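# Place the two closest-weight pistons in the steel tray

## Task

Of the pistons, find the pair whose weights differ the least and set both inside the steel parts tray, with no other object left inside the tray or hanging above it.

## Robot and tools

ROBOT AND FRAME. Two arms, left_arm and right_arm, face each other across a table. left_arm's base is on the +y side. These names do not match left or right in the camera images. All positions are in metres in one scene frame: origin at the table centre, +z up, table surface at z = 0.020. Orientations are quaternions written w first (qw, qx, qy, qz). Each gripper's fingers point along its own +x axis and close along its y axis. The reported end_effector_position lies midway between the fingers, about 3 to 4 cm behind the tips. Only the last 1.5 cm of each finger pad is flat. Reported poses can be a few centimetres off, more when the arm is reaching far.

THE ROW. Every motion command uses rows of 16 numbers, always for both arms, even if one stays still. The first 8 are left_arm: x, y, z, qw, qx, qy, qz, opening. The last 8 are right_arm in the same order. x, y, z and the quaternion are an absolute pose for the gripper in the scene frame, not an offset. Opening runs from -1 to 1. +1 is fully open (0.080 m). Empty fingers touch at about -0.78, and going lower changes nothing. Closing fully takes at least about 0.6 s. To keep an arm still, repeat its full pose and opening from the last result before it stopped. Keep sending the same quaternion you intend, not the drifted reported one.

CONTROLLER. On every control step (1/30 s), the commanded pose is limited to 70 mm and 16 degrees from the measured pose. Joint friction and load can leave a gripper low, short or tilted. Small moves may not happen, or may go sideways. Check the result after each move and correct any tilt. Avoid paths passing near an arm's own base, since that can flip its shoulder posture; route around it.

TOOLS.
execute_actions: "actions" holds zero or one item. An empty list only reads the state and returns pictures. {"rows": [...], "steps": n} runs up to 15 steps. Each row lasts one step and the last row repeats. steps defaults to 15, and an action needs at least 4. {"steps": n} with no rows is a wait of up to 300 steps, counted from the previous result, so your reply time counts toward it. A target more than 0.6 m from an arm's last reported position, along any axis of its gripper, is refused and nothing is sent. The result is read 4 steps before the action ends, and those steps finish later. "cameras" lists the images wanted: ["all"], [] or names. An unknown name invalidates the call.
move: "target" is one row or a list of up to 15 rows, all sharing at most 10 s. Each gripper travels a straight line, turning the short way. "speed" is in m/s, from 0.002 to 0.5, default 0.25, and turning is capped at twice that in rad/s. It can be one value or one per target. "blend" (m) rounds corners at intermediate targets; 0 stops at each. blocking=false returns about 0.5 s after starting. New openings in later targets are applied only after both arms arrive and settle. Paths do not avoid obstacles or the other arm, and grippers lag and can overshoot the speed. Faster moves hit harder, and aiming past a contact presses harder. The "move:" line reports the ending: done (within 8 mm and 2 degrees), off_target, moving, held (a check withheld steps or the clearance check stopped it), blocked (stopped far from target by something; that arm then holds still), or fault. limits=paced means clipping; limits=held means withheld steps.
wait: "seconds" from 0 to 10. It sends nothing new and ends early if a move finishes.
stop: brakes a running move. Fingers keep moving.
zoom_image: "camera" (cam_high, cam_low, cam_left_wrist, cam_right_wrist) and "region" [x0, y0, x1, y1] in image pixels from the top-left, at most 504x504. Images are 896x504. Only cameras in the latest images can be zoomed.
finished_scene: "scene" is the current scene number. Call it only when the goal holds with the robot let go. It cannot be reversed.

RESULTS. grip_measured is the measured finger opening on the command scale, accurate to about 1 mm. On a hard part it reads up to about 0.067 narrower than the part. For a firm hold, command about 0.08 below the reading at first contact; smaller margins grip more gently. Parts under 3 mm wide get less force. Joint positions end with the opening in metres. Joint torques include the arm's own weight. External joint torques estimate outside load, including a held object's weight, with friction and offsets mixed in. Compare these readings while holding each piston to judge relative weight. "within noise" means the arm is still. Hand target is where the controller is currently driving. Wrist depth gives a 7x7 grid of median distances in mm, 70 to 1000, for each wrist camera; "-" means no value. A clearance check may withhold commands that bring the arms too close, but not gripper-to-gripper contact.

AVOID. Objects falling off the table or being left off it. Dropping parts or releasing them while moving. Fast impacts and hard presses. Any collision or squeeze between the two arms. Contact torque reaching a joint's limit (waist 17.6, shoulder 21.8, elbow 21.7, wrist pitch 5.74, wrist yaw 5.72, wrist roll 5.36 N m) causes a 10 s stop. Motors heat when holding loads, when stretched out, or when pushing at unreachable poses. A MOTOR HOT line appears at 50 °C, and at 95 °C the arm is halted and may go limp. A held part may be jerked briefly, and loose objects may get nudged.

Each tool is called after ">>>" as name(argument=value, ...), one argument or row to a line, values as JSON.

## Session

>>> execute_actions(
  actions=[],
  cameras=["all"],
)

Scene clock: 0.00 s of 12600.00 s.
left_arm: end_effector_position=(-0.0132, +0.2409, +0.3482) grip_measured=+1.000 end_effector_quat_wxyz=(+0.626, +0.300, +0.417, -0.588) | right_arm: end_effector_position=(-0.2301, -0.2422, +0.2348) grip_measured=+1.000 end_effector_quat_wxyz=(+0.402, -0.573, +0.254, +0.667)
Joint positions: left_arm=[0.039 1.17 1.583 -1.477 0.054 -0.141 0.08] | right_arm=[0.852 1.533 1.455 -1.313 0.173 0.241 0.08]
Joint velocities: within noise
Joint torques (N m): no reading
External joint torques (N m): no reading
Heat: left arm: hottest wrist roll 40 °C (+0.0 °C/min); right arm: hottest wrist yaw 38 °C (+0.0 °C/min).
Wrist depth (mm): cam_left_wrist=[392 412 432 444 463 496 - / 332 340 420 440 457 483 - / 324 333 409 423 445 471 - / 316 328 401 411 440 415 - / 312 339 392 411 429 448 - / - - 387 394 416 87 - / - - 379 395 408 - -] | cam_right_wrist=[911 924 261 271 283 289 303 / 927 261 268 277 289 295 311 / 948 263 273 283 295 307 305 / 947 267 276 289 303 315 330 / 266 272 283 296 308 317 338 / 262 - 293 303 313 90 - / - - 296 310 323 - -]
Hand target: left_arm -0.0132, +0.2410, +0.3482; +0.626, +0.299, +0.417, -0.588 | right_arm -0.2302, -0.2421, +0.2360; -0.403, +0.571, -0.254, -0.669

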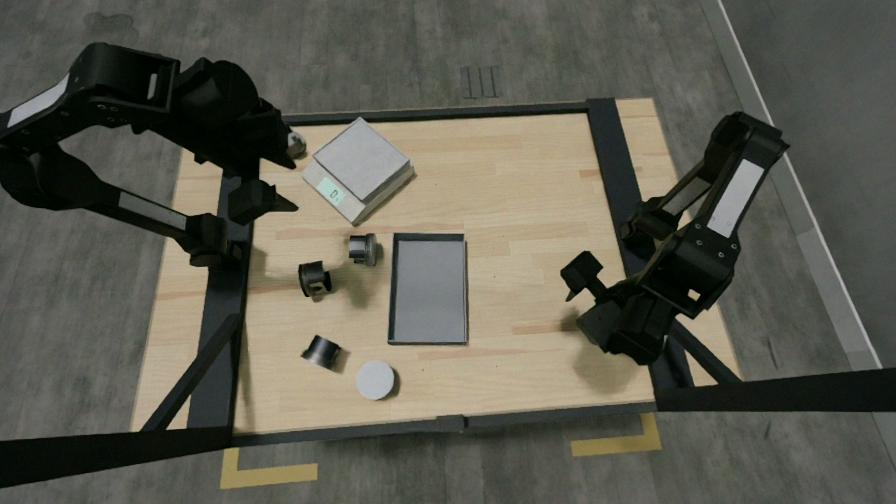

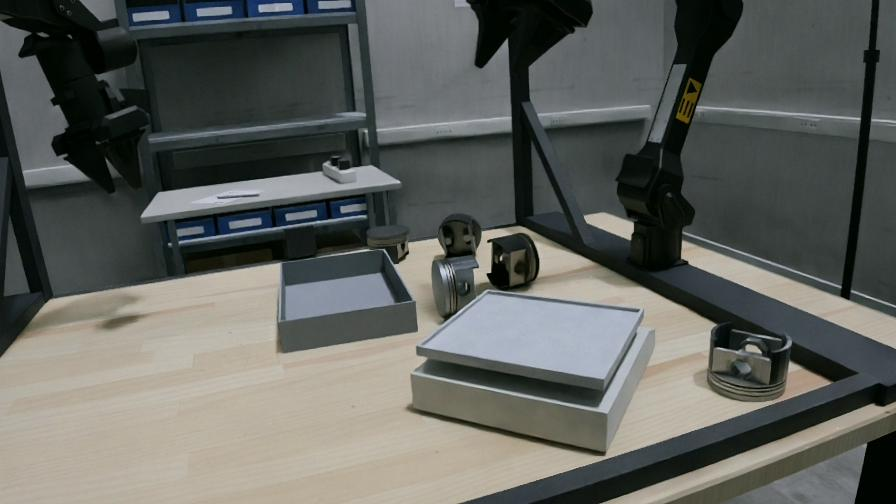

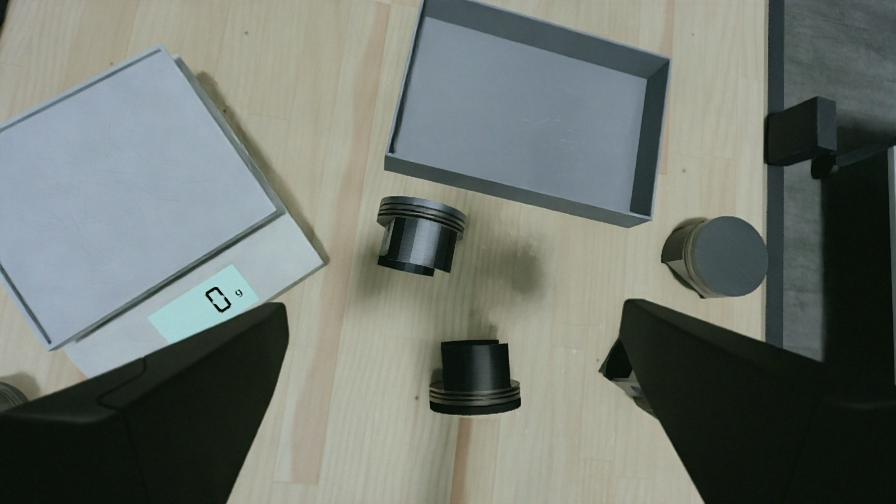

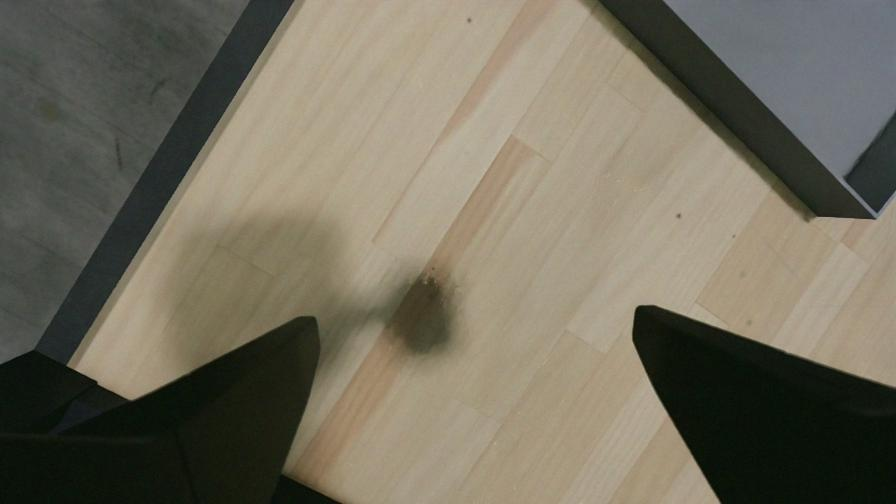

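>>> zoom_image(
  camera="cam_left_wrist",
  region=[340, 160, 660, 430],
)

>>> zoom_image(
  camera="cam_low",
  region=[340, 190, 660, 370],
)

>>> zoom_image(
  camera="cam_high",
  region=[240, 100, 480, 420],
)

>>> zoom_image(
  camera="cam_low",
  region=[400, 280, 840, 460],
)

Scaled by 1.575.

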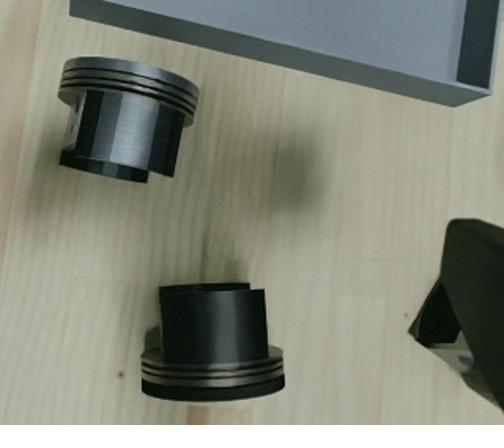

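Scaled by 1.575.

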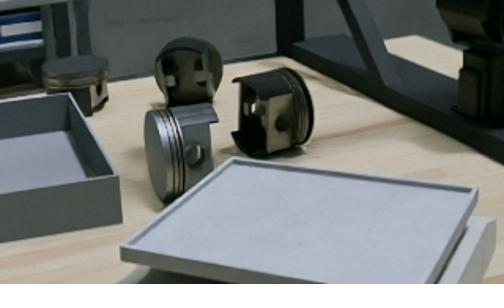

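Scaled by 1.575.

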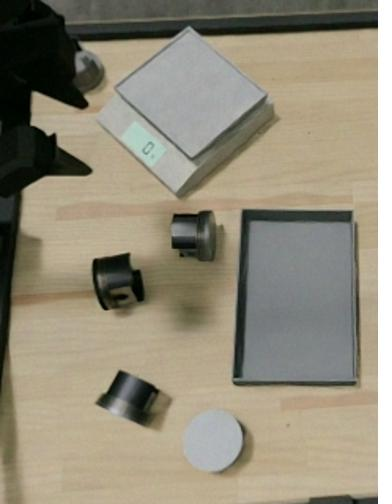

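Scaled by 1.145.

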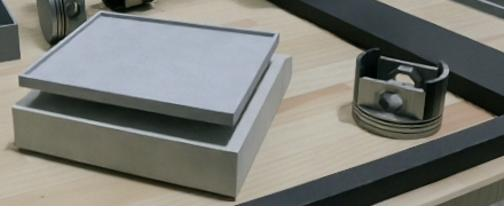

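>>> move(
  target=[-0.017, 0.19, 0.20, 0.5, 0.5, 0.5, -0.5, 1, -0.2301, -0.2422, 0.2348, 0.402, -0.573, 0.254, 0.667, 1],
)

Scene clock: 4.83 s of 12600.00 s.
left_arm: end_effector_position=(-0.0163, +0.1895, +0.2036) grip_measured=+1.000 end_effector_quat_wxyz=(+0.504, +0.494, +0.500, -0.502) | right_arm: end_effector_position=(-0.2301, -0.2422, +0.2348) grip_measured=+1.000 end_effector_quat_wxyz=(+0.402, -0.573, +0.254, +0.667)
Joint positions: left_arm=[-0.007 1.571 1.391 -1.378 0.003 -0.02 0.08] | right_arm=[0.852 1.533 1.455 -1.313 0.173 0.241 0.08]
Joint velocities: within noise
Joint torques (N m): left_arm=[-0.43 -4.13 4.81 0.51 -0.11 0.16] | right_arm=[-0.09 -5.73 5.28 0.9 0.15 0.01]
External joint torques (N m): left_arm=[-0.39 1.68 -0.99 0.14 -0.11 0.16] | right_arm=[-0.11 -0.31 -0.41 0.29 0.04 0.01]
Heat: left arm: hottest wrist roll 40 °C (+0.0 °C/min); right arm: hottest wrist yaw 38 °C (+0.0 °C/min).
Wrist depth (mm): cam_left_wrist=[182 217 223 226 228 231 228 / 172 200 233 172 239 244 247 / 180 205 244 179 253 257 260 / 210 223 260 265 266 271 269 / 226 237 274 278 248 283 252 / - - 295 296 219 87 - / - - 315 318 326 - -] | cam_right_wrist=[900 922 262 272 283 290 304 / 915 262 267 279 288 296 313 / 928 262 273 285 295 308 306 / 948 267 279 290 302 316 331 / 264 271 284 295 308 318 338 / 263 - 292 301 315 90 - / - - 297 309 322 - -]
Hand target: left_arm -0.0170, +0.1901, +0.2000; +0.500, +0.500, +0.500, -0.500 | right_arm -0.2301, -0.2422, +0.2348; -0.402, +0.573, -0.254, -0.667
Off the commanded pose: left_arm 0.004 m, 1 deg | right_arm 0.000 m, 0 deg.
Kept back: nothing.
move: done

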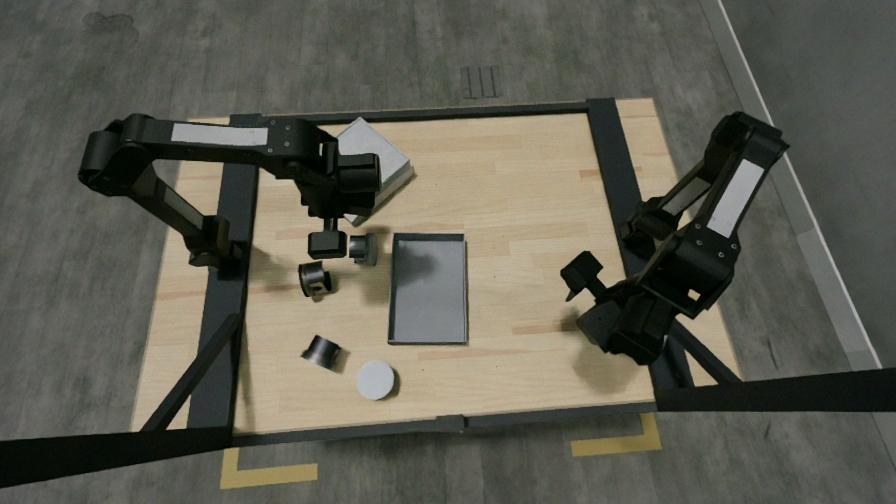

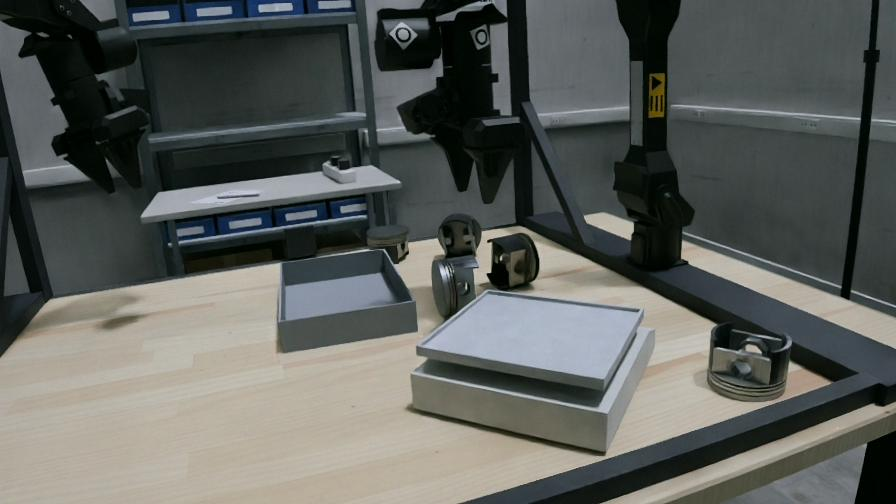

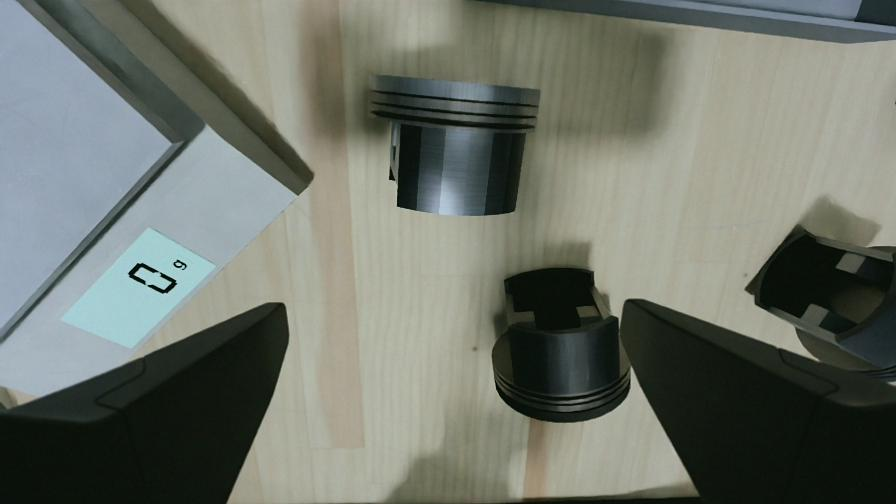

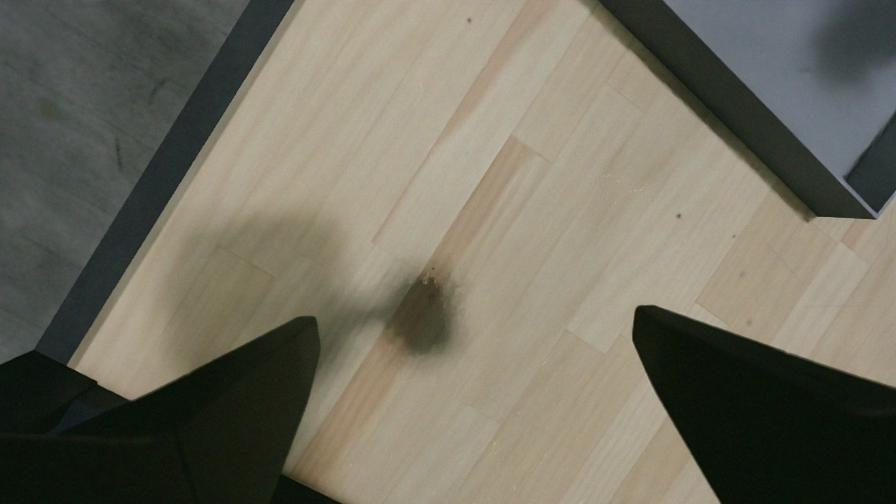

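>>> move(
  target=[
    [-0.021, 0.172, 0.14, 0.4777, 0.5213, 0.4777, -0.5213, 1, -0.2301, -0.2422, 0.2348, 0.402, -0.573, 0.254, 0.667, 1],
    [-0.021, 0.172, 0.068, 0.4777, 0.5213, 0.4777, -0.5213, 1, -0.2301, -0.2422, 0.2348, 0.402, -0.573, 0.254, 0.667, 1],
  ],
  speed=[0.2, 0.1],
  blend=[0.01, 0],
)

Scene clock: 7.10 s of 12600.00 s.
left_arm: end_effector_position=(-0.0204, +0.1688, +0.0727) grip_measured=+1.000 end_effector_quat_wxyz=(+0.483, +0.515, +0.476, -0.524) | right_arm: end_effector_position=(-0.2301, -0.2422, +0.2348) grip_measured=+1.000 end_effector_quat_wxyz=(+0.402, -0.573, +0.254, +0.667)
Joint positions: left_arm=[-0.02 1.745 1.046 -0.855 0.003 0.054 0.08] | right_arm=[0.852 1.533 1.455 -1.313 0.173 0.241 0.08]
Joint velocities: within noise
Joint torques (N m): left_arm=[-0.4 -4.79 3.89 0.51 -0.1 0.15] | right_arm=[-0.15 -5.66 5.24 0.91 0.17 0.02]
External joint torques (N m): left_arm=[-0.39 1.84 -1.37 0.14 -0.09 0.15] | right_arm=[-0.14 -0.2 -0.51 0.29 0.05 0.02]
Heat: left arm: hottest wrist roll 40 °C (+0.0 °C/min); right arm: hottest wrist yaw 38 °C (+0.0 °C/min).
Wrist depth (mm): cam_left_wrist=[102 102 104 105 106 107 109 / 106 107 109 110 112 113 115 / 112 113 113 114 115 119 121 / 118 119 - - - 127 129 / 122 124 - - - 133 136 / - - - - - - - / - - - - - - -] | cam_right_wrist=[892 928 261 272 281 291 304 / 916 261 265 277 289 295 313 / 937 261 273 284 296 307 306 / 949 267 278 288 301 316 330 / 267 272 285 296 307 318 339 / 263 - 291 303 315 90 - / - - 295 311 322 - -]
Hand target: left_arm -0.0210, +0.1721, +0.0681; +0.478, +0.521, +0.478, -0.521 | right_arm -0.2301, -0.2422, +0.2348; -0.402, +0.573, -0.254, -0.667
Off the commanded pose: left_arm 0.006 m, 1 deg | right_arm 0.000 m, 0 deg.
Kept back: nothing.
move: done

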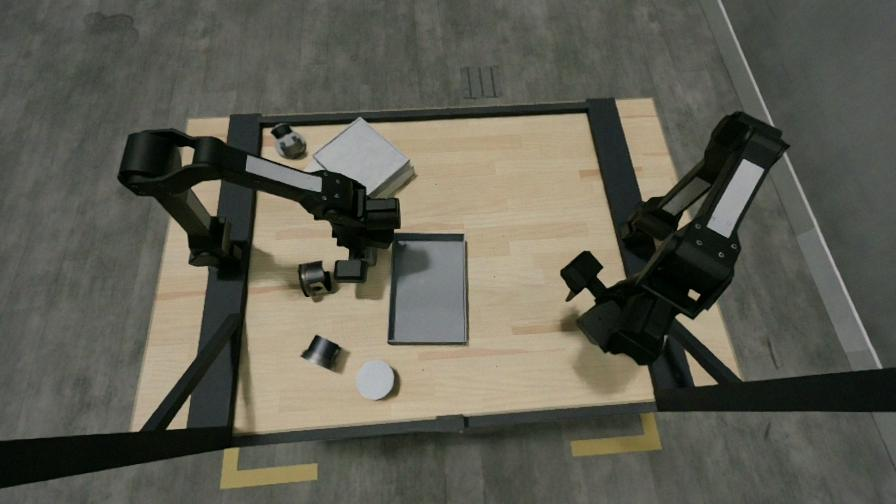

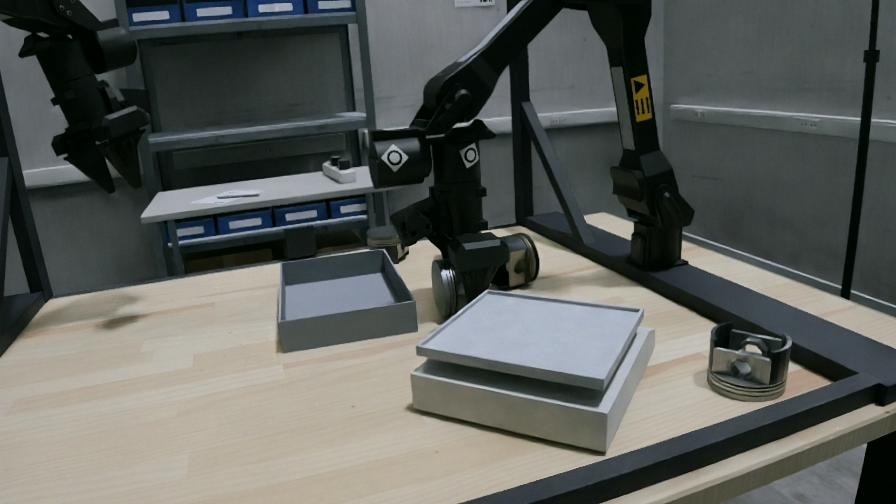

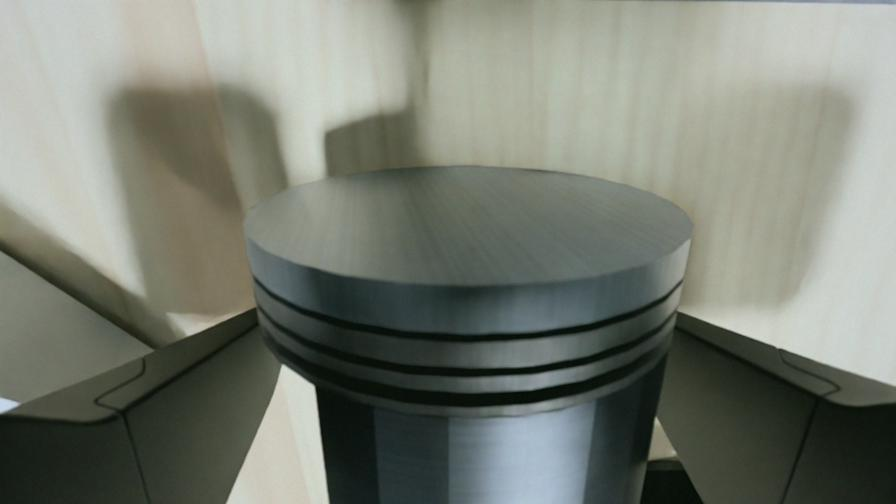

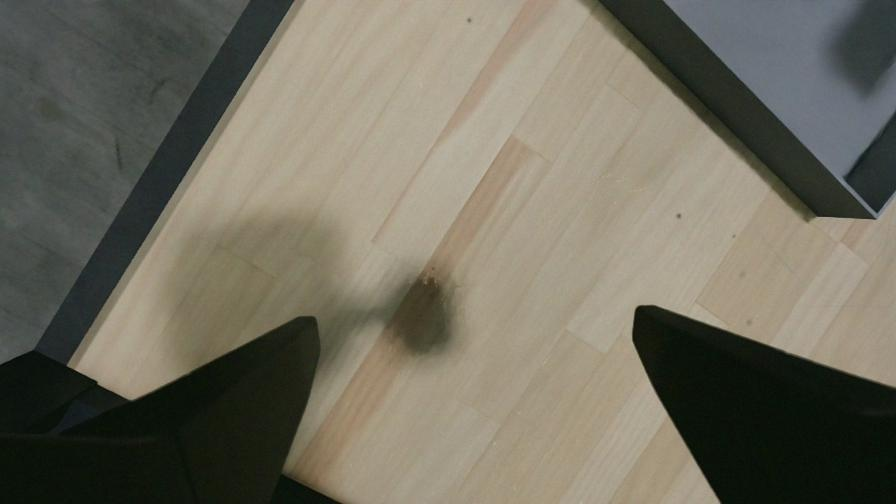

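>>> move(
  target=[
    [-0.021, 0.178, 0.066, 0.4777, 0.5213, 0.4777, -0.5213, 1, -0.2301, -0.2422, 0.2348, 0.402, -0.573, 0.254, 0.667, 1],
    [-0.021, 0.178, 0.066, 0.4777, 0.5213, 0.4777, -0.5213, 0.2, -0.2301, -0.2422, 0.2348, 0.402, -0.573, 0.254, 0.667, 1],
  ],
  speed=0.1,
  cameras=["cam_left_wrist"],
)

Scene clock: 8.57 s of 12600.00 s.
left_arm: end_effector_position=(-0.0202, +0.1754, +0.0665) grip_measured=+0.315 end_effector_quat_wxyz=(+0.480, +0.519, +0.479, -0.521) | right_arm: end_effector_position=(-0.2301, -0.2422, +0.2348) grip_measured=+1.000 end_effector_quat_wxyz=(+0.402, -0.573, +0.254, +0.667)
Joint positions: left_arm=[-0.021 1.744 1.017 -0.842 0.001 0.054 0.049] | right_arm=[0.852 1.533 1.455 -1.313 0.173 0.241 0.08]
Joint velocities: within noise
Joint torques (N m): left_arm=[-0.38 -6.45 3.77 0.47 -0.04 0.13] | right_arm=[0.02 -5.76 5.24 0.93 0.14 0]
External joint torques (N m): left_arm=[-0.4 0.08 -1.42 0.11 -0.04 0.13] | right_arm=[0.02 -0.22 -0.51 0.33 0.02 -0.01]
Heat: left arm: hottest wrist roll 40 °C (+0.0 °C/min); right arm: hottest wrist yaw 38 °C (+0.0 °C/min).
Wrist depth (mm): cam_left_wrist=[96 96 98 98 100 101 102 / - 101 103 104 105 107 108 / 106 106 - - - 112 114 / 112 - - - - 120 122 / 114 119 - - - 129 130 / - - - - - - 136 / - - - - - - -] | cam_right_wrist=[899 925 262 272 281 291 304 / 931 261 267 277 288 295 312 / 936 263 273 283 295 307 306 / 952 267 279 289 302 315 330 / 265 272 285 295 307 316 340 / 262 - 292 304 315 90 - / - - 297 309 323 - -]
Hand target: left_arm -0.0210, +0.1780, +0.0660; +0.478, +0.521, +0.478, -0.521 | right_arm -0.2301, -0.2422, +0.2348; -0.402, +0.573, -0.254, -0.667
Off the commanded pose: left_arm 0.003 m, 0 deg | right_arm 0.000 m, 0 deg.
Kept back: nothing.
move: done
Images, in order (width x height): cam_left_wrist 896x504.

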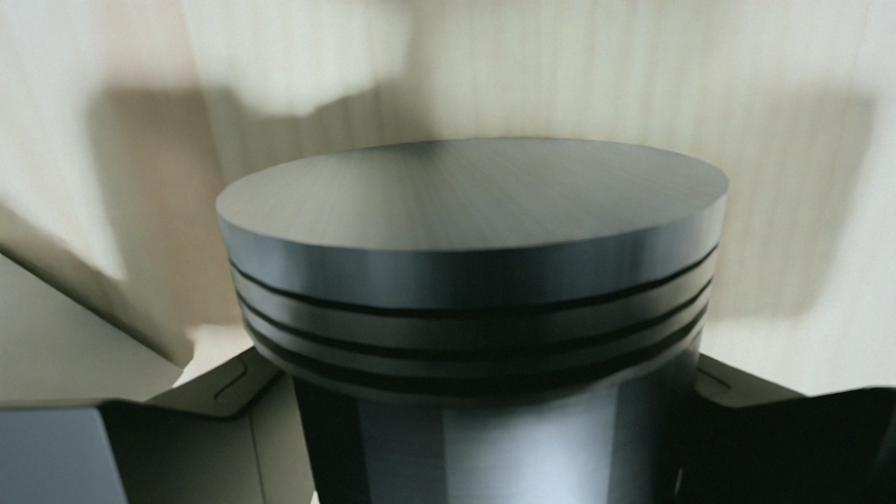

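>>> move(
  target=[
    [-0.021, 0.178, 0.18, 0.4777, 0.5213, 0.4777, -0.5213, 0.2, -0.2301, -0.2422, 0.2348, 0.402, -0.573, 0.254, 0.667, 1],
    [0.12, 0.19, 0.24, 0.642, 0.296, 0.642, -0.296, 0.2, -0.2301, -0.2422, 0.2348, 0.402, -0.573, 0.254, 0.667, 1],
  ],
  speed=[0.15, 0.25],
  blend=[0.04, 0],
)

Scene clock: 11.67 s of 12600.00 s.
left_arm: end_effector_position=(+0.1180, +0.1920, +0.2382) grip_measured=+0.315 end_effector_quat_wxyz=(+0.639, +0.299, +0.643, -0.297) | right_arm: end_effector_position=(-0.2301, -0.2422, +0.2348) grip_measured=+1.000 end_effector_quat_wxyz=(+0.402, -0.573, +0.254, +0.667)
Joint positions: left_arm=[0.453 1.709 1.678 -1.546 0.001 -0.252 0.049] | right_arm=[0.852 1.533 1.455 -1.313 0.173 0.241 0.08]
Joint velocities: within noise
Joint torques (N m): left_arm=[0.17 -5.16 7.03 0.29 -0.05 -0.13] | right_arm=[-0.05 -5.67 5.23 0.9 0.1 0.01]
External joint torques (N m): left_arm=[0.16 1.62 1.35 -0.06 -0.03 -0.14] | right_arm=[-0.03 -0.25 -0.46 0.29 -0.01 0]
Heat: left arm: hottest wrist roll 40 °C (+0.0 °C/min); right arm: hottest wrist yaw 38 °C (+0.0 °C/min).
Wrist depth (mm): cam_left_wrist=[247 192 197 197 255 260 255 / 260 205 204 207 268 270 273 / 252 213 - - - 284 291 / 292 - - - - 307 308 / 301 - - - - 332 333 / 300 - - - - - 348 / - - - - - - -] | cam_right_wrist=[908 914 261 271 281 290 302 / 925 260 267 278 288 295 312 / 947 262 273 283 296 306 307 / 937 268 279 288 302 315 330 / 264 272 285 296 307 318 341 / 263 - 293 302 314 90 - / - - 297 309 321 - -]
Hand target: left_arm +0.1200, +0.1900, +0.2400; +0.642, +0.296, +0.642, -0.296 | right_arm -0.2301, -0.2422, +0.2348; -0.402, +0.573, -0.254, -0.667
Off the commanded pose: left_arm 0.003 m, 1 deg | right_arm 0.000 m, 0 deg.
Kept back: nothing.
move: done

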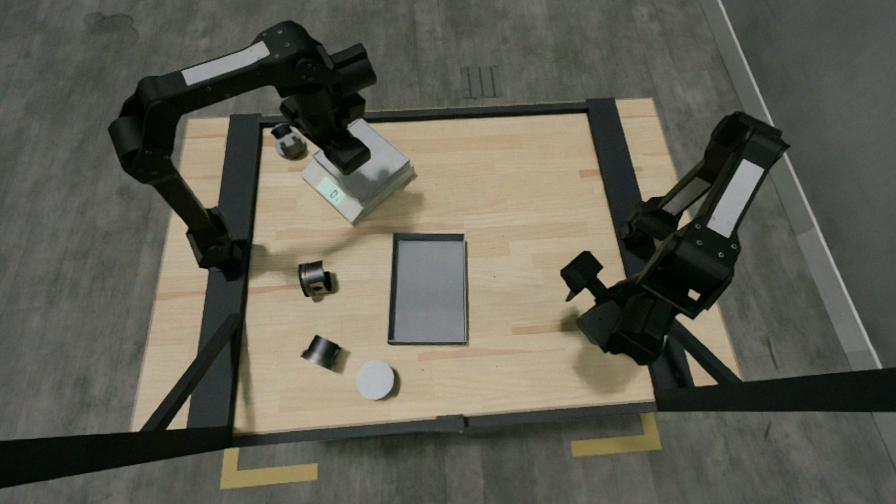

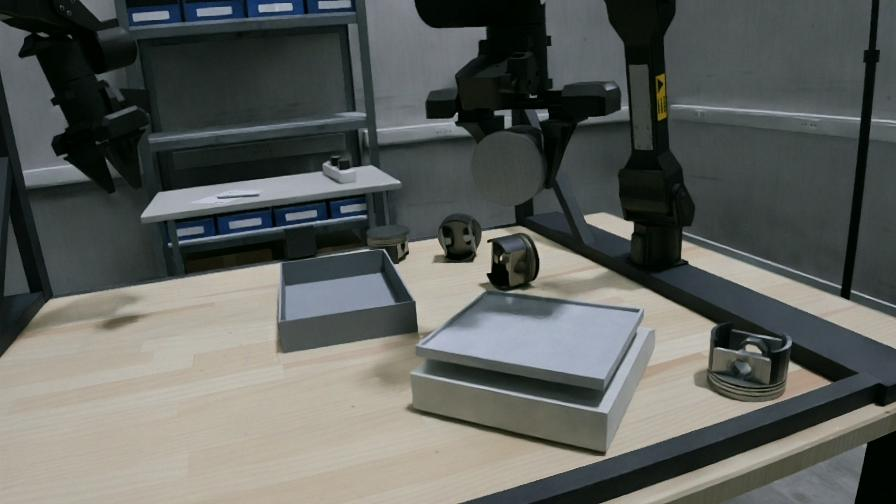

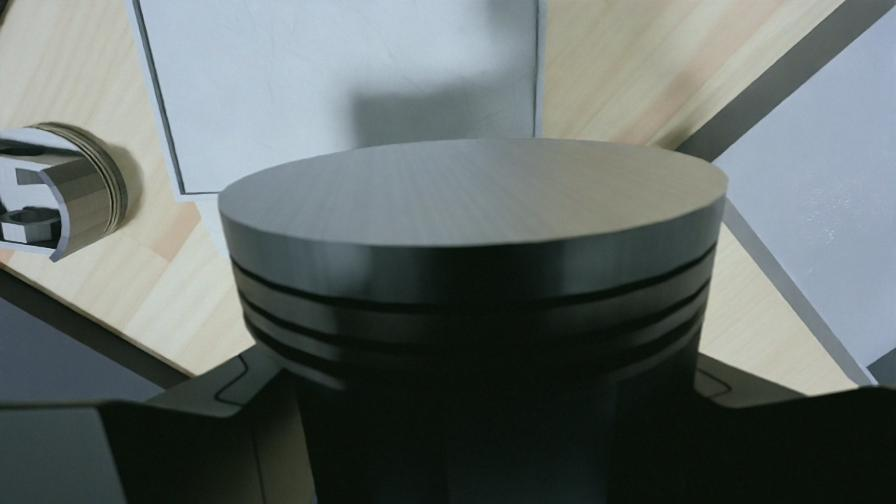

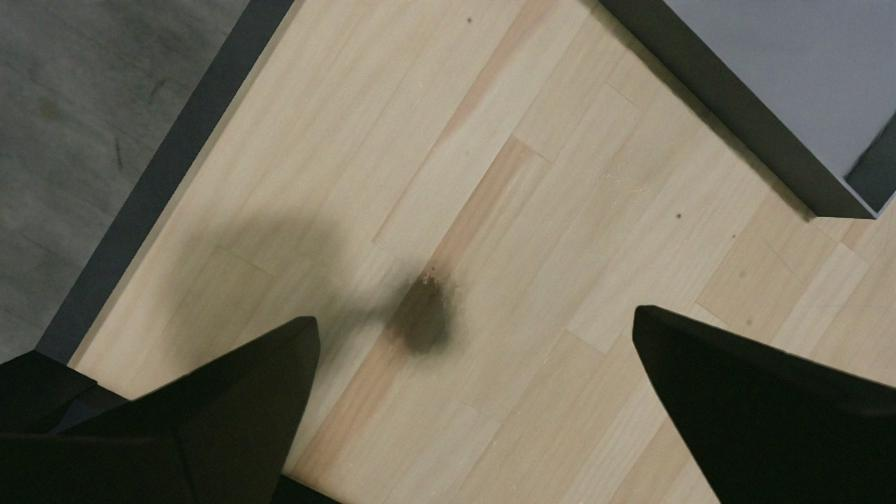

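>>> move(
  target=[
    [0.190, 0.123, 0.20, 0.642, 0.296, 0.642, -0.296, 0.2, -0.2301, -0.2422, 0.2348, 0.402, -0.573, 0.254, 0.667, 1],
    [0.190, 0.123, 0.145, 0.642, 0.296, 0.642, -0.296, 0.2, -0.2301, -0.2422, 0.2348, 0.402, -0.573, 0.254, 0.667, 1],
    [0.190, 0.123, 0.134, 0.642, 0.296, 0.642, -0.296, 0.2, -0.2301, -0.2422, 0.2348, 0.402, -0.573, 0.254, 0.667, 1],
  ],
  speed=[0.2, 0.15, 0.03],
  blend=[0.03, 0.01, 0],
)

>>> zoom_image(
  camera="cam_high",
  region=[260, 100, 440, 240],
)

Scene clock: 13.87 s of 12600.00 s.
left_arm: end_effector_position=(+0.1895, +0.1214, +0.1379) grip_measured=+0.315 end_effector_quat_wxyz=(+0.645, +0.293, +0.640, -0.298) | right_arm: end_effector_position=(-0.2301, -0.2422, +0.2348) grip_measured=+1.000 end_effector_quat_wxyz=(+0.402, -0.573, +0.254, +0.667)
Joint positions: left_arm=[0.538 2.06 1.743 -1.243 0.001 -0.175 0.049] | right_arm=[0.852 1.533 1.455 -1.313 0.173 0.241 0.08]
Joint velocities: within noise
Joint torques (N m): left_arm=[0.21 -7.91 4.78 0.5 -0.04 0.15] | right_arm=[0.03 -5.73 5.28 0.89 0.14 0.01]
External joint torques (N m): left_arm=[0.22 1.53 -0.98 0.13 -0.03 0.15] | right_arm=[0.06 -0.33 -0.37 0.3 0.02 0]
Heat: left arm: hottest wrist roll 40 °C (+0.0 °C/min); right arm: hottest wrist yaw 38 °C (+0.0 °C/min).
Wrist depth (mm): cam_left_wrist=[155 156 158 159 161 163 165 / 107 107 109 111 111 172 174 / - - - - - 182 186 / 118 - - - - 195 197 / 125 - - - - 208 207 / - - - - - - 208 / - - - - - - -] | cam_right_wrist=[906 935 261 272 282 291 304 / 914 261 267 277 290 295 312 / 925 263 273 283 295 306 306 / 951 268 277 288 301 315 331 / 265 272 286 296 305 318 340 / 262 - 292 303 315 90 - / - - 296 311 323 - -]
Hand target: left_arm +0.1900, +0.1230, +0.1340; +0.642, +0.296, +0.642, -0.296 | right_arm -0.2301, -0.2422, +0.2348; -0.402, +0.573, -0.254, -0.667
Off the commanded pose: left_arm 0.004 m, 1 deg | right_arm 0.000 m, 0 deg.
Kept back: nothing.
move: done; blend cut to 0.0275 m at target 1, 0.0055 m at target 2

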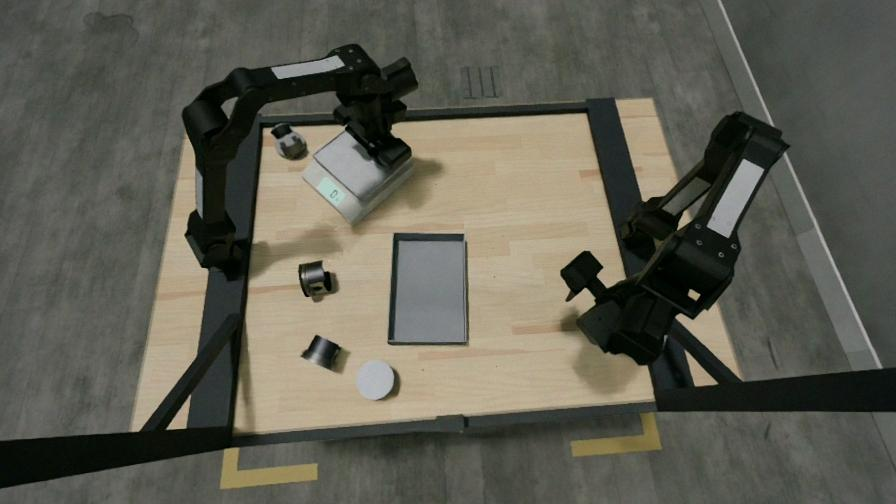

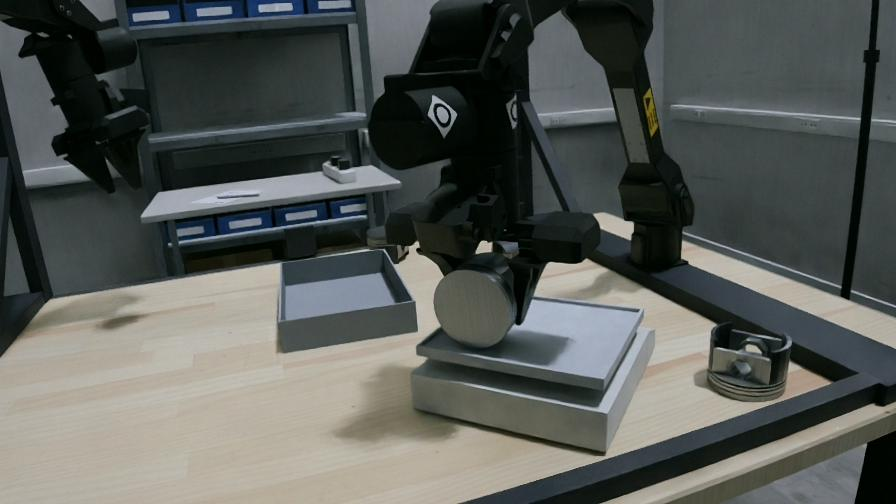

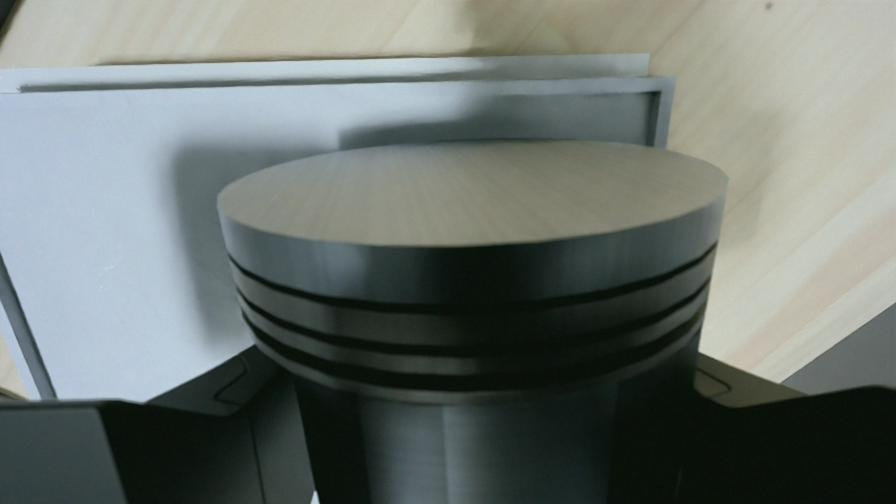

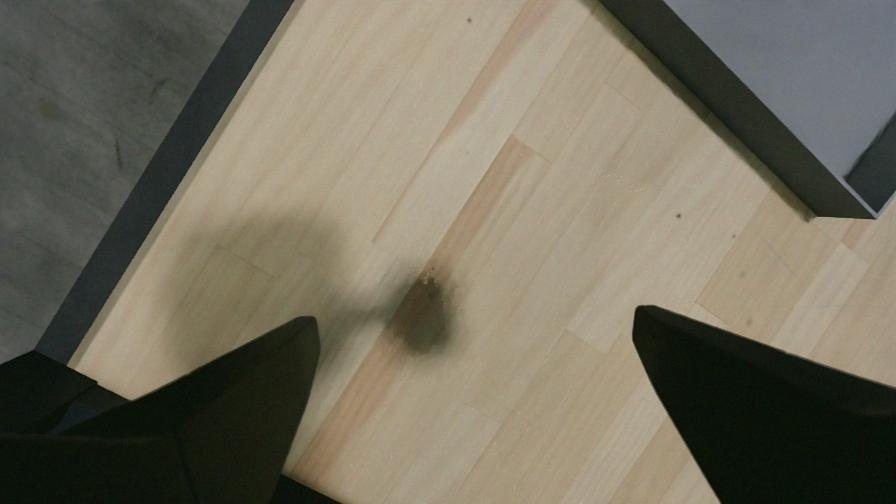

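Scaled by 2.800.

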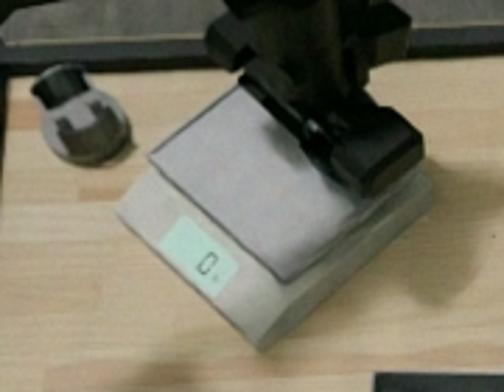

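>>> move(
  target=[0.190, 0.125, 0.127, 0.642, 0.296, 0.642, -0.296, 0.2, -0.2301, -0.2422, 0.2348, 0.402, -0.573, 0.254, 0.667, 1],
  speed=0.03,
  cameras=["cam_high"],
)

>>> zoom_image(
  camera="cam_high",
  region=[260, 100, 440, 240],
)

Scene clock: 14.80 s of 12600.00 s.
left_arm: end_effector_position=(+0.1889, +0.1226, +0.1307) grip_measured=+0.315 end_effector_quat_wxyz=(+0.644, +0.295, +0.640, -0.298) | right_arm: end_effector_position=(-0.2301, -0.2422, +0.2348) grip_measured=+1.000 end_effector_quat_wxyz=(+0.402, -0.573, +0.254, +0.667)
Joint positions: left_arm=[0.539 2.06 1.714 -1.217 0.001 -0.172 0.049] | right_arm=[0.852 1.533 1.455 -1.313 0.173 0.241 0.08]
Joint velocities: within noise
Joint torques (N m): left_arm=[0.4 -8.35 4.15 0.79 -0.05 0.14] | right_arm=[-0.01 -5.74 5.18 0.89 0.17 0.03]
External joint torques (N m): left_arm=[0.42 1.07 -1.64 0.41 -0.04 0.14] | right_arm=[-0.04 -0.28 -0.55 0.27 0.06 0.02]
Heat: left arm: hottest wrist roll 40 °C (+0.0 °C/min); right arm: hottest wrist yaw 38 °C (+0.0 °C/min).
Wrist depth (mm): cam_left_wrist=[149 151 152 153 155 157 160 / - - 104 106 106 167 169 / - - - - - 176 179 / 113 - - - - 188 191 / 119 - - - - 202 201 / - - - - - - 207 / - - - - - - -] | cam_right_wrist=[912 925 262 271 282 290 303 / 921 260 267 277 288 295 311 / 943 263 273 283 296 308 305 / 949 268 279 289 303 314 333 / 266 269 285 296 307 320 340 / 261 - 291 303 314 90 - / - - 297 308 325 - -]
Hand target: left_arm +0.1899, +0.1251, +0.1270; +0.642, +0.296, +0.642, -0.296 | right_arm -0.2301, -0.2422, +0.2348; -0.402, +0.573, -0.254, -0.667
Off the commanded pose: left_arm 0.005 m, 0 deg | right_arm 0.000 m, 0 deg.
Kept back: nothing.
move: done
Images, in order (width x height): cam_high 896x504.

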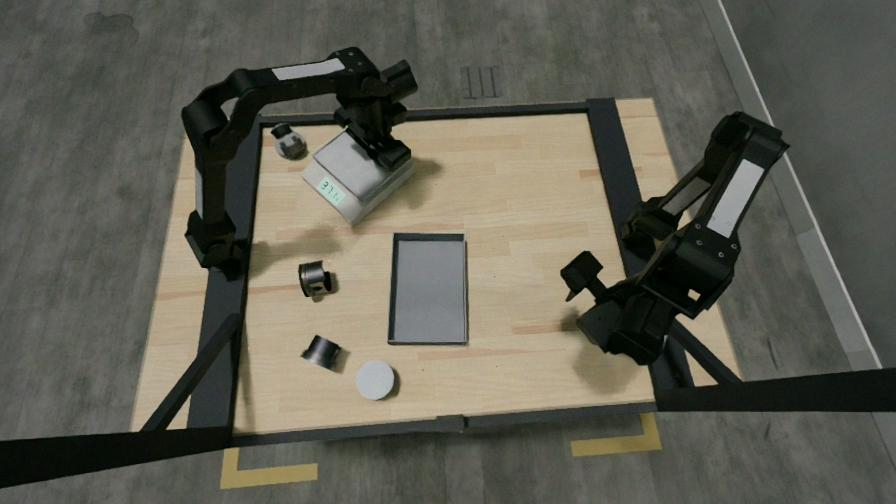

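Scaled by 2.800.

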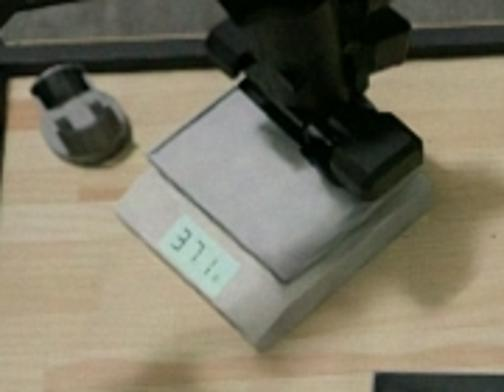

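>>> move(
  target=[
    [0.190, 0.125, 0.127, 0.642, 0.296, 0.642, -0.296, 0.65, -0.2301, -0.2422, 0.2348, 0.402, -0.573, 0.254, 0.667, 1],
    [0.190, 0.125, 0.21, 0.642, 0.296, 0.642, -0.296, 0.65, -0.2301, -0.2422, 0.2348, 0.402, -0.573, 0.254, 0.667, 1],
  ],
  speed=0.15,
)

>>> zoom_image(
  camera="cam_high",
  region=[260, 100, 440, 240],
)

Scene clock: 16.83 s of 12600.00 s.
left_arm: end_effector_position=(+0.1875, +0.1259, +0.2124) grip_measured=+0.647 end_effector_quat_wxyz=(+0.643, +0.295, +0.641, -0.297) | right_arm: end_effector_position=(-0.2301, -0.2422, +0.2348) grip_measured=+1.000 end_effector_quat_wxyz=(+0.402, -0.573, +0.254, +0.667)
Joint positions: left_arm=[0.54 2.068 2.051 -1.549 0.001 -0.172 0.064] | right_arm=[0.852 1.533 1.455 -1.313 0.173 0.241 0.08]
Joint velocities: within noise
Joint torques (N m): left_arm=[0.3 -7.03 6.36 0.3 -0.04 0.14] | right_arm=[-0.12 -5.59 5.27 0.93 0.14 0.02]
External joint torques (N m): left_arm=[0.24 2.27 0.74 -0.08 -0.03 0.14] | right_arm=[-0.13 -0.18 -0.44 0.31 0.02 0.01]
Heat: left arm: hottest wrist roll 40 °C (+0.0 °C/min); right arm: hottest wrist yaw 38 °C (+0.0 °C/min).
Wrist depth (mm): cam_left_wrist=[206 221 224 226 230 234 236 / 221 177 178 177 187 248 250 / 246 186 185 121 254 260 259 / 260 200 197 128 269 276 262 / 260 208 208 218 215 278 297 / - - 226 228 270 - 313 / - - 325 331 337 - -] | cam_right_wrist=[909 920 262 273 281 291 303 / 926 260 268 277 289 296 313 / 939 263 273 284 293 306 306 / 945 267 278 289 302 316 332 / 265 270 285 296 306 318 340 / 262 - 292 303 314 90 - / - - 298 309 325 - -]
Hand target: left_arm +0.1899, +0.1250, +0.2101; +0.642, +0.296, +0.642, -0.296 | right_arm -0.2301, -0.2422, +0.2348; -0.402, +0.573, -0.254, -0.667
Off the commanded pose: left_arm 0.004 m, 0 deg | right_arm 0.000 m, 0 deg.
Kept back: nothing.
move: done

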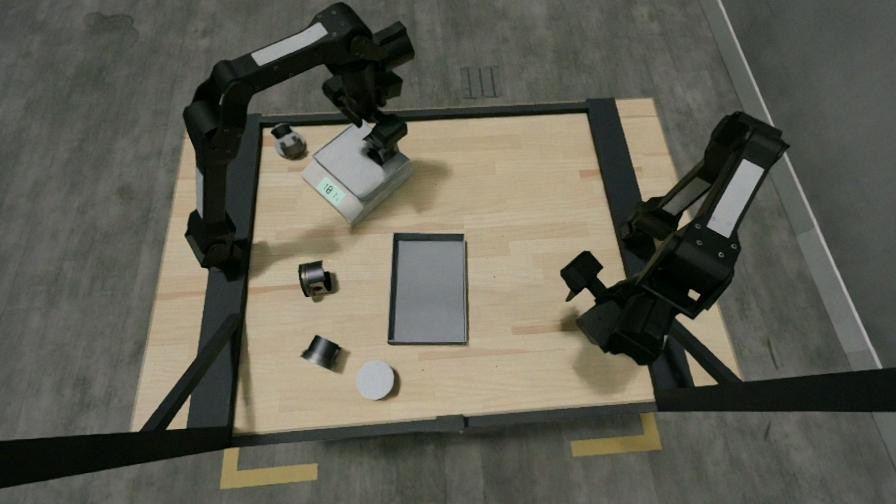

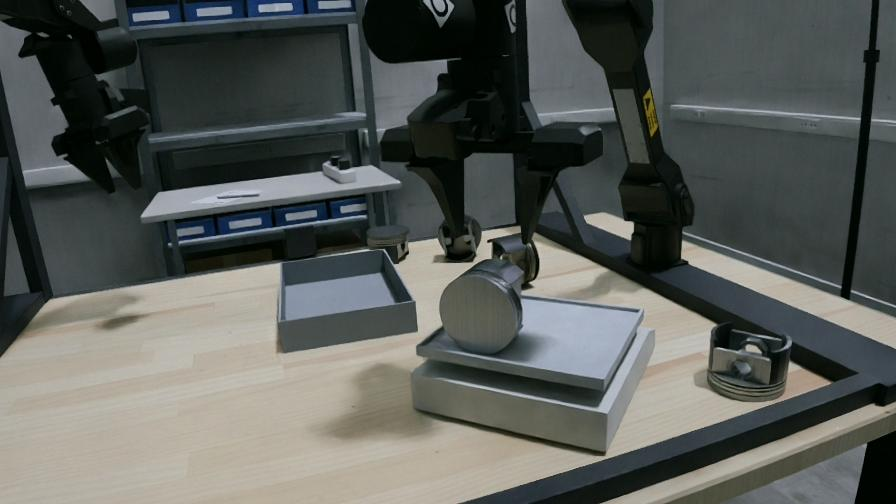

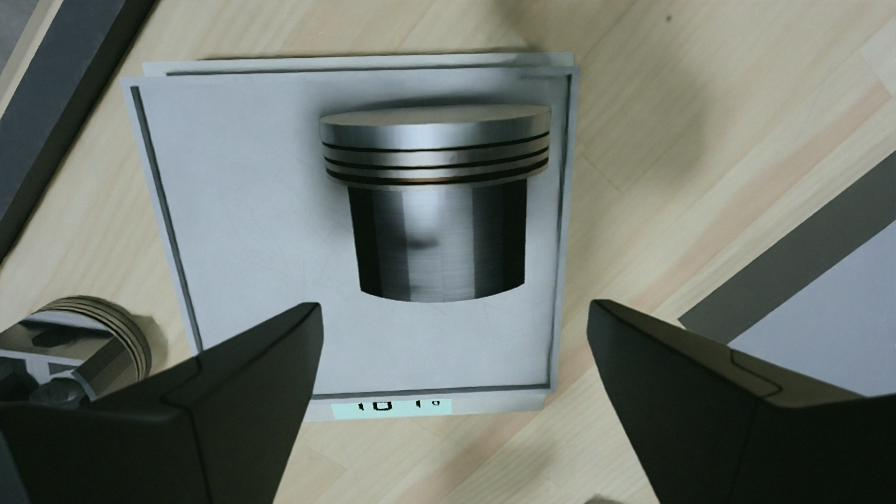

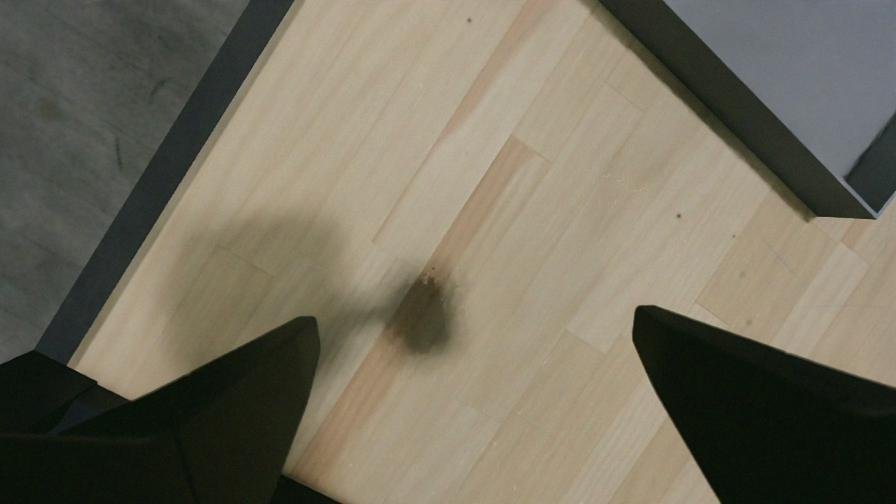

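Scaled by 2.800.

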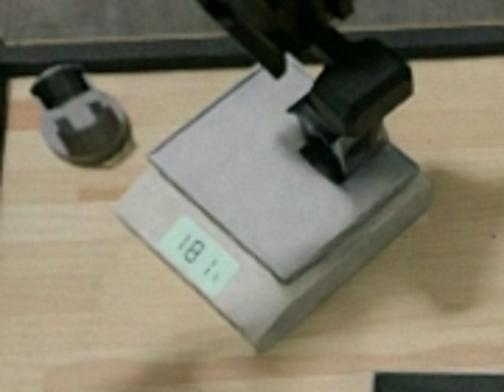

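>>> zoom_image(
  camera="cam_high",
  region=[310, 172, 350, 208],
)

Scaled by 12.600.

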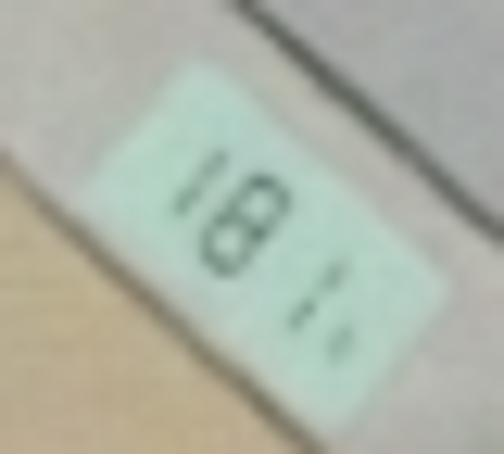

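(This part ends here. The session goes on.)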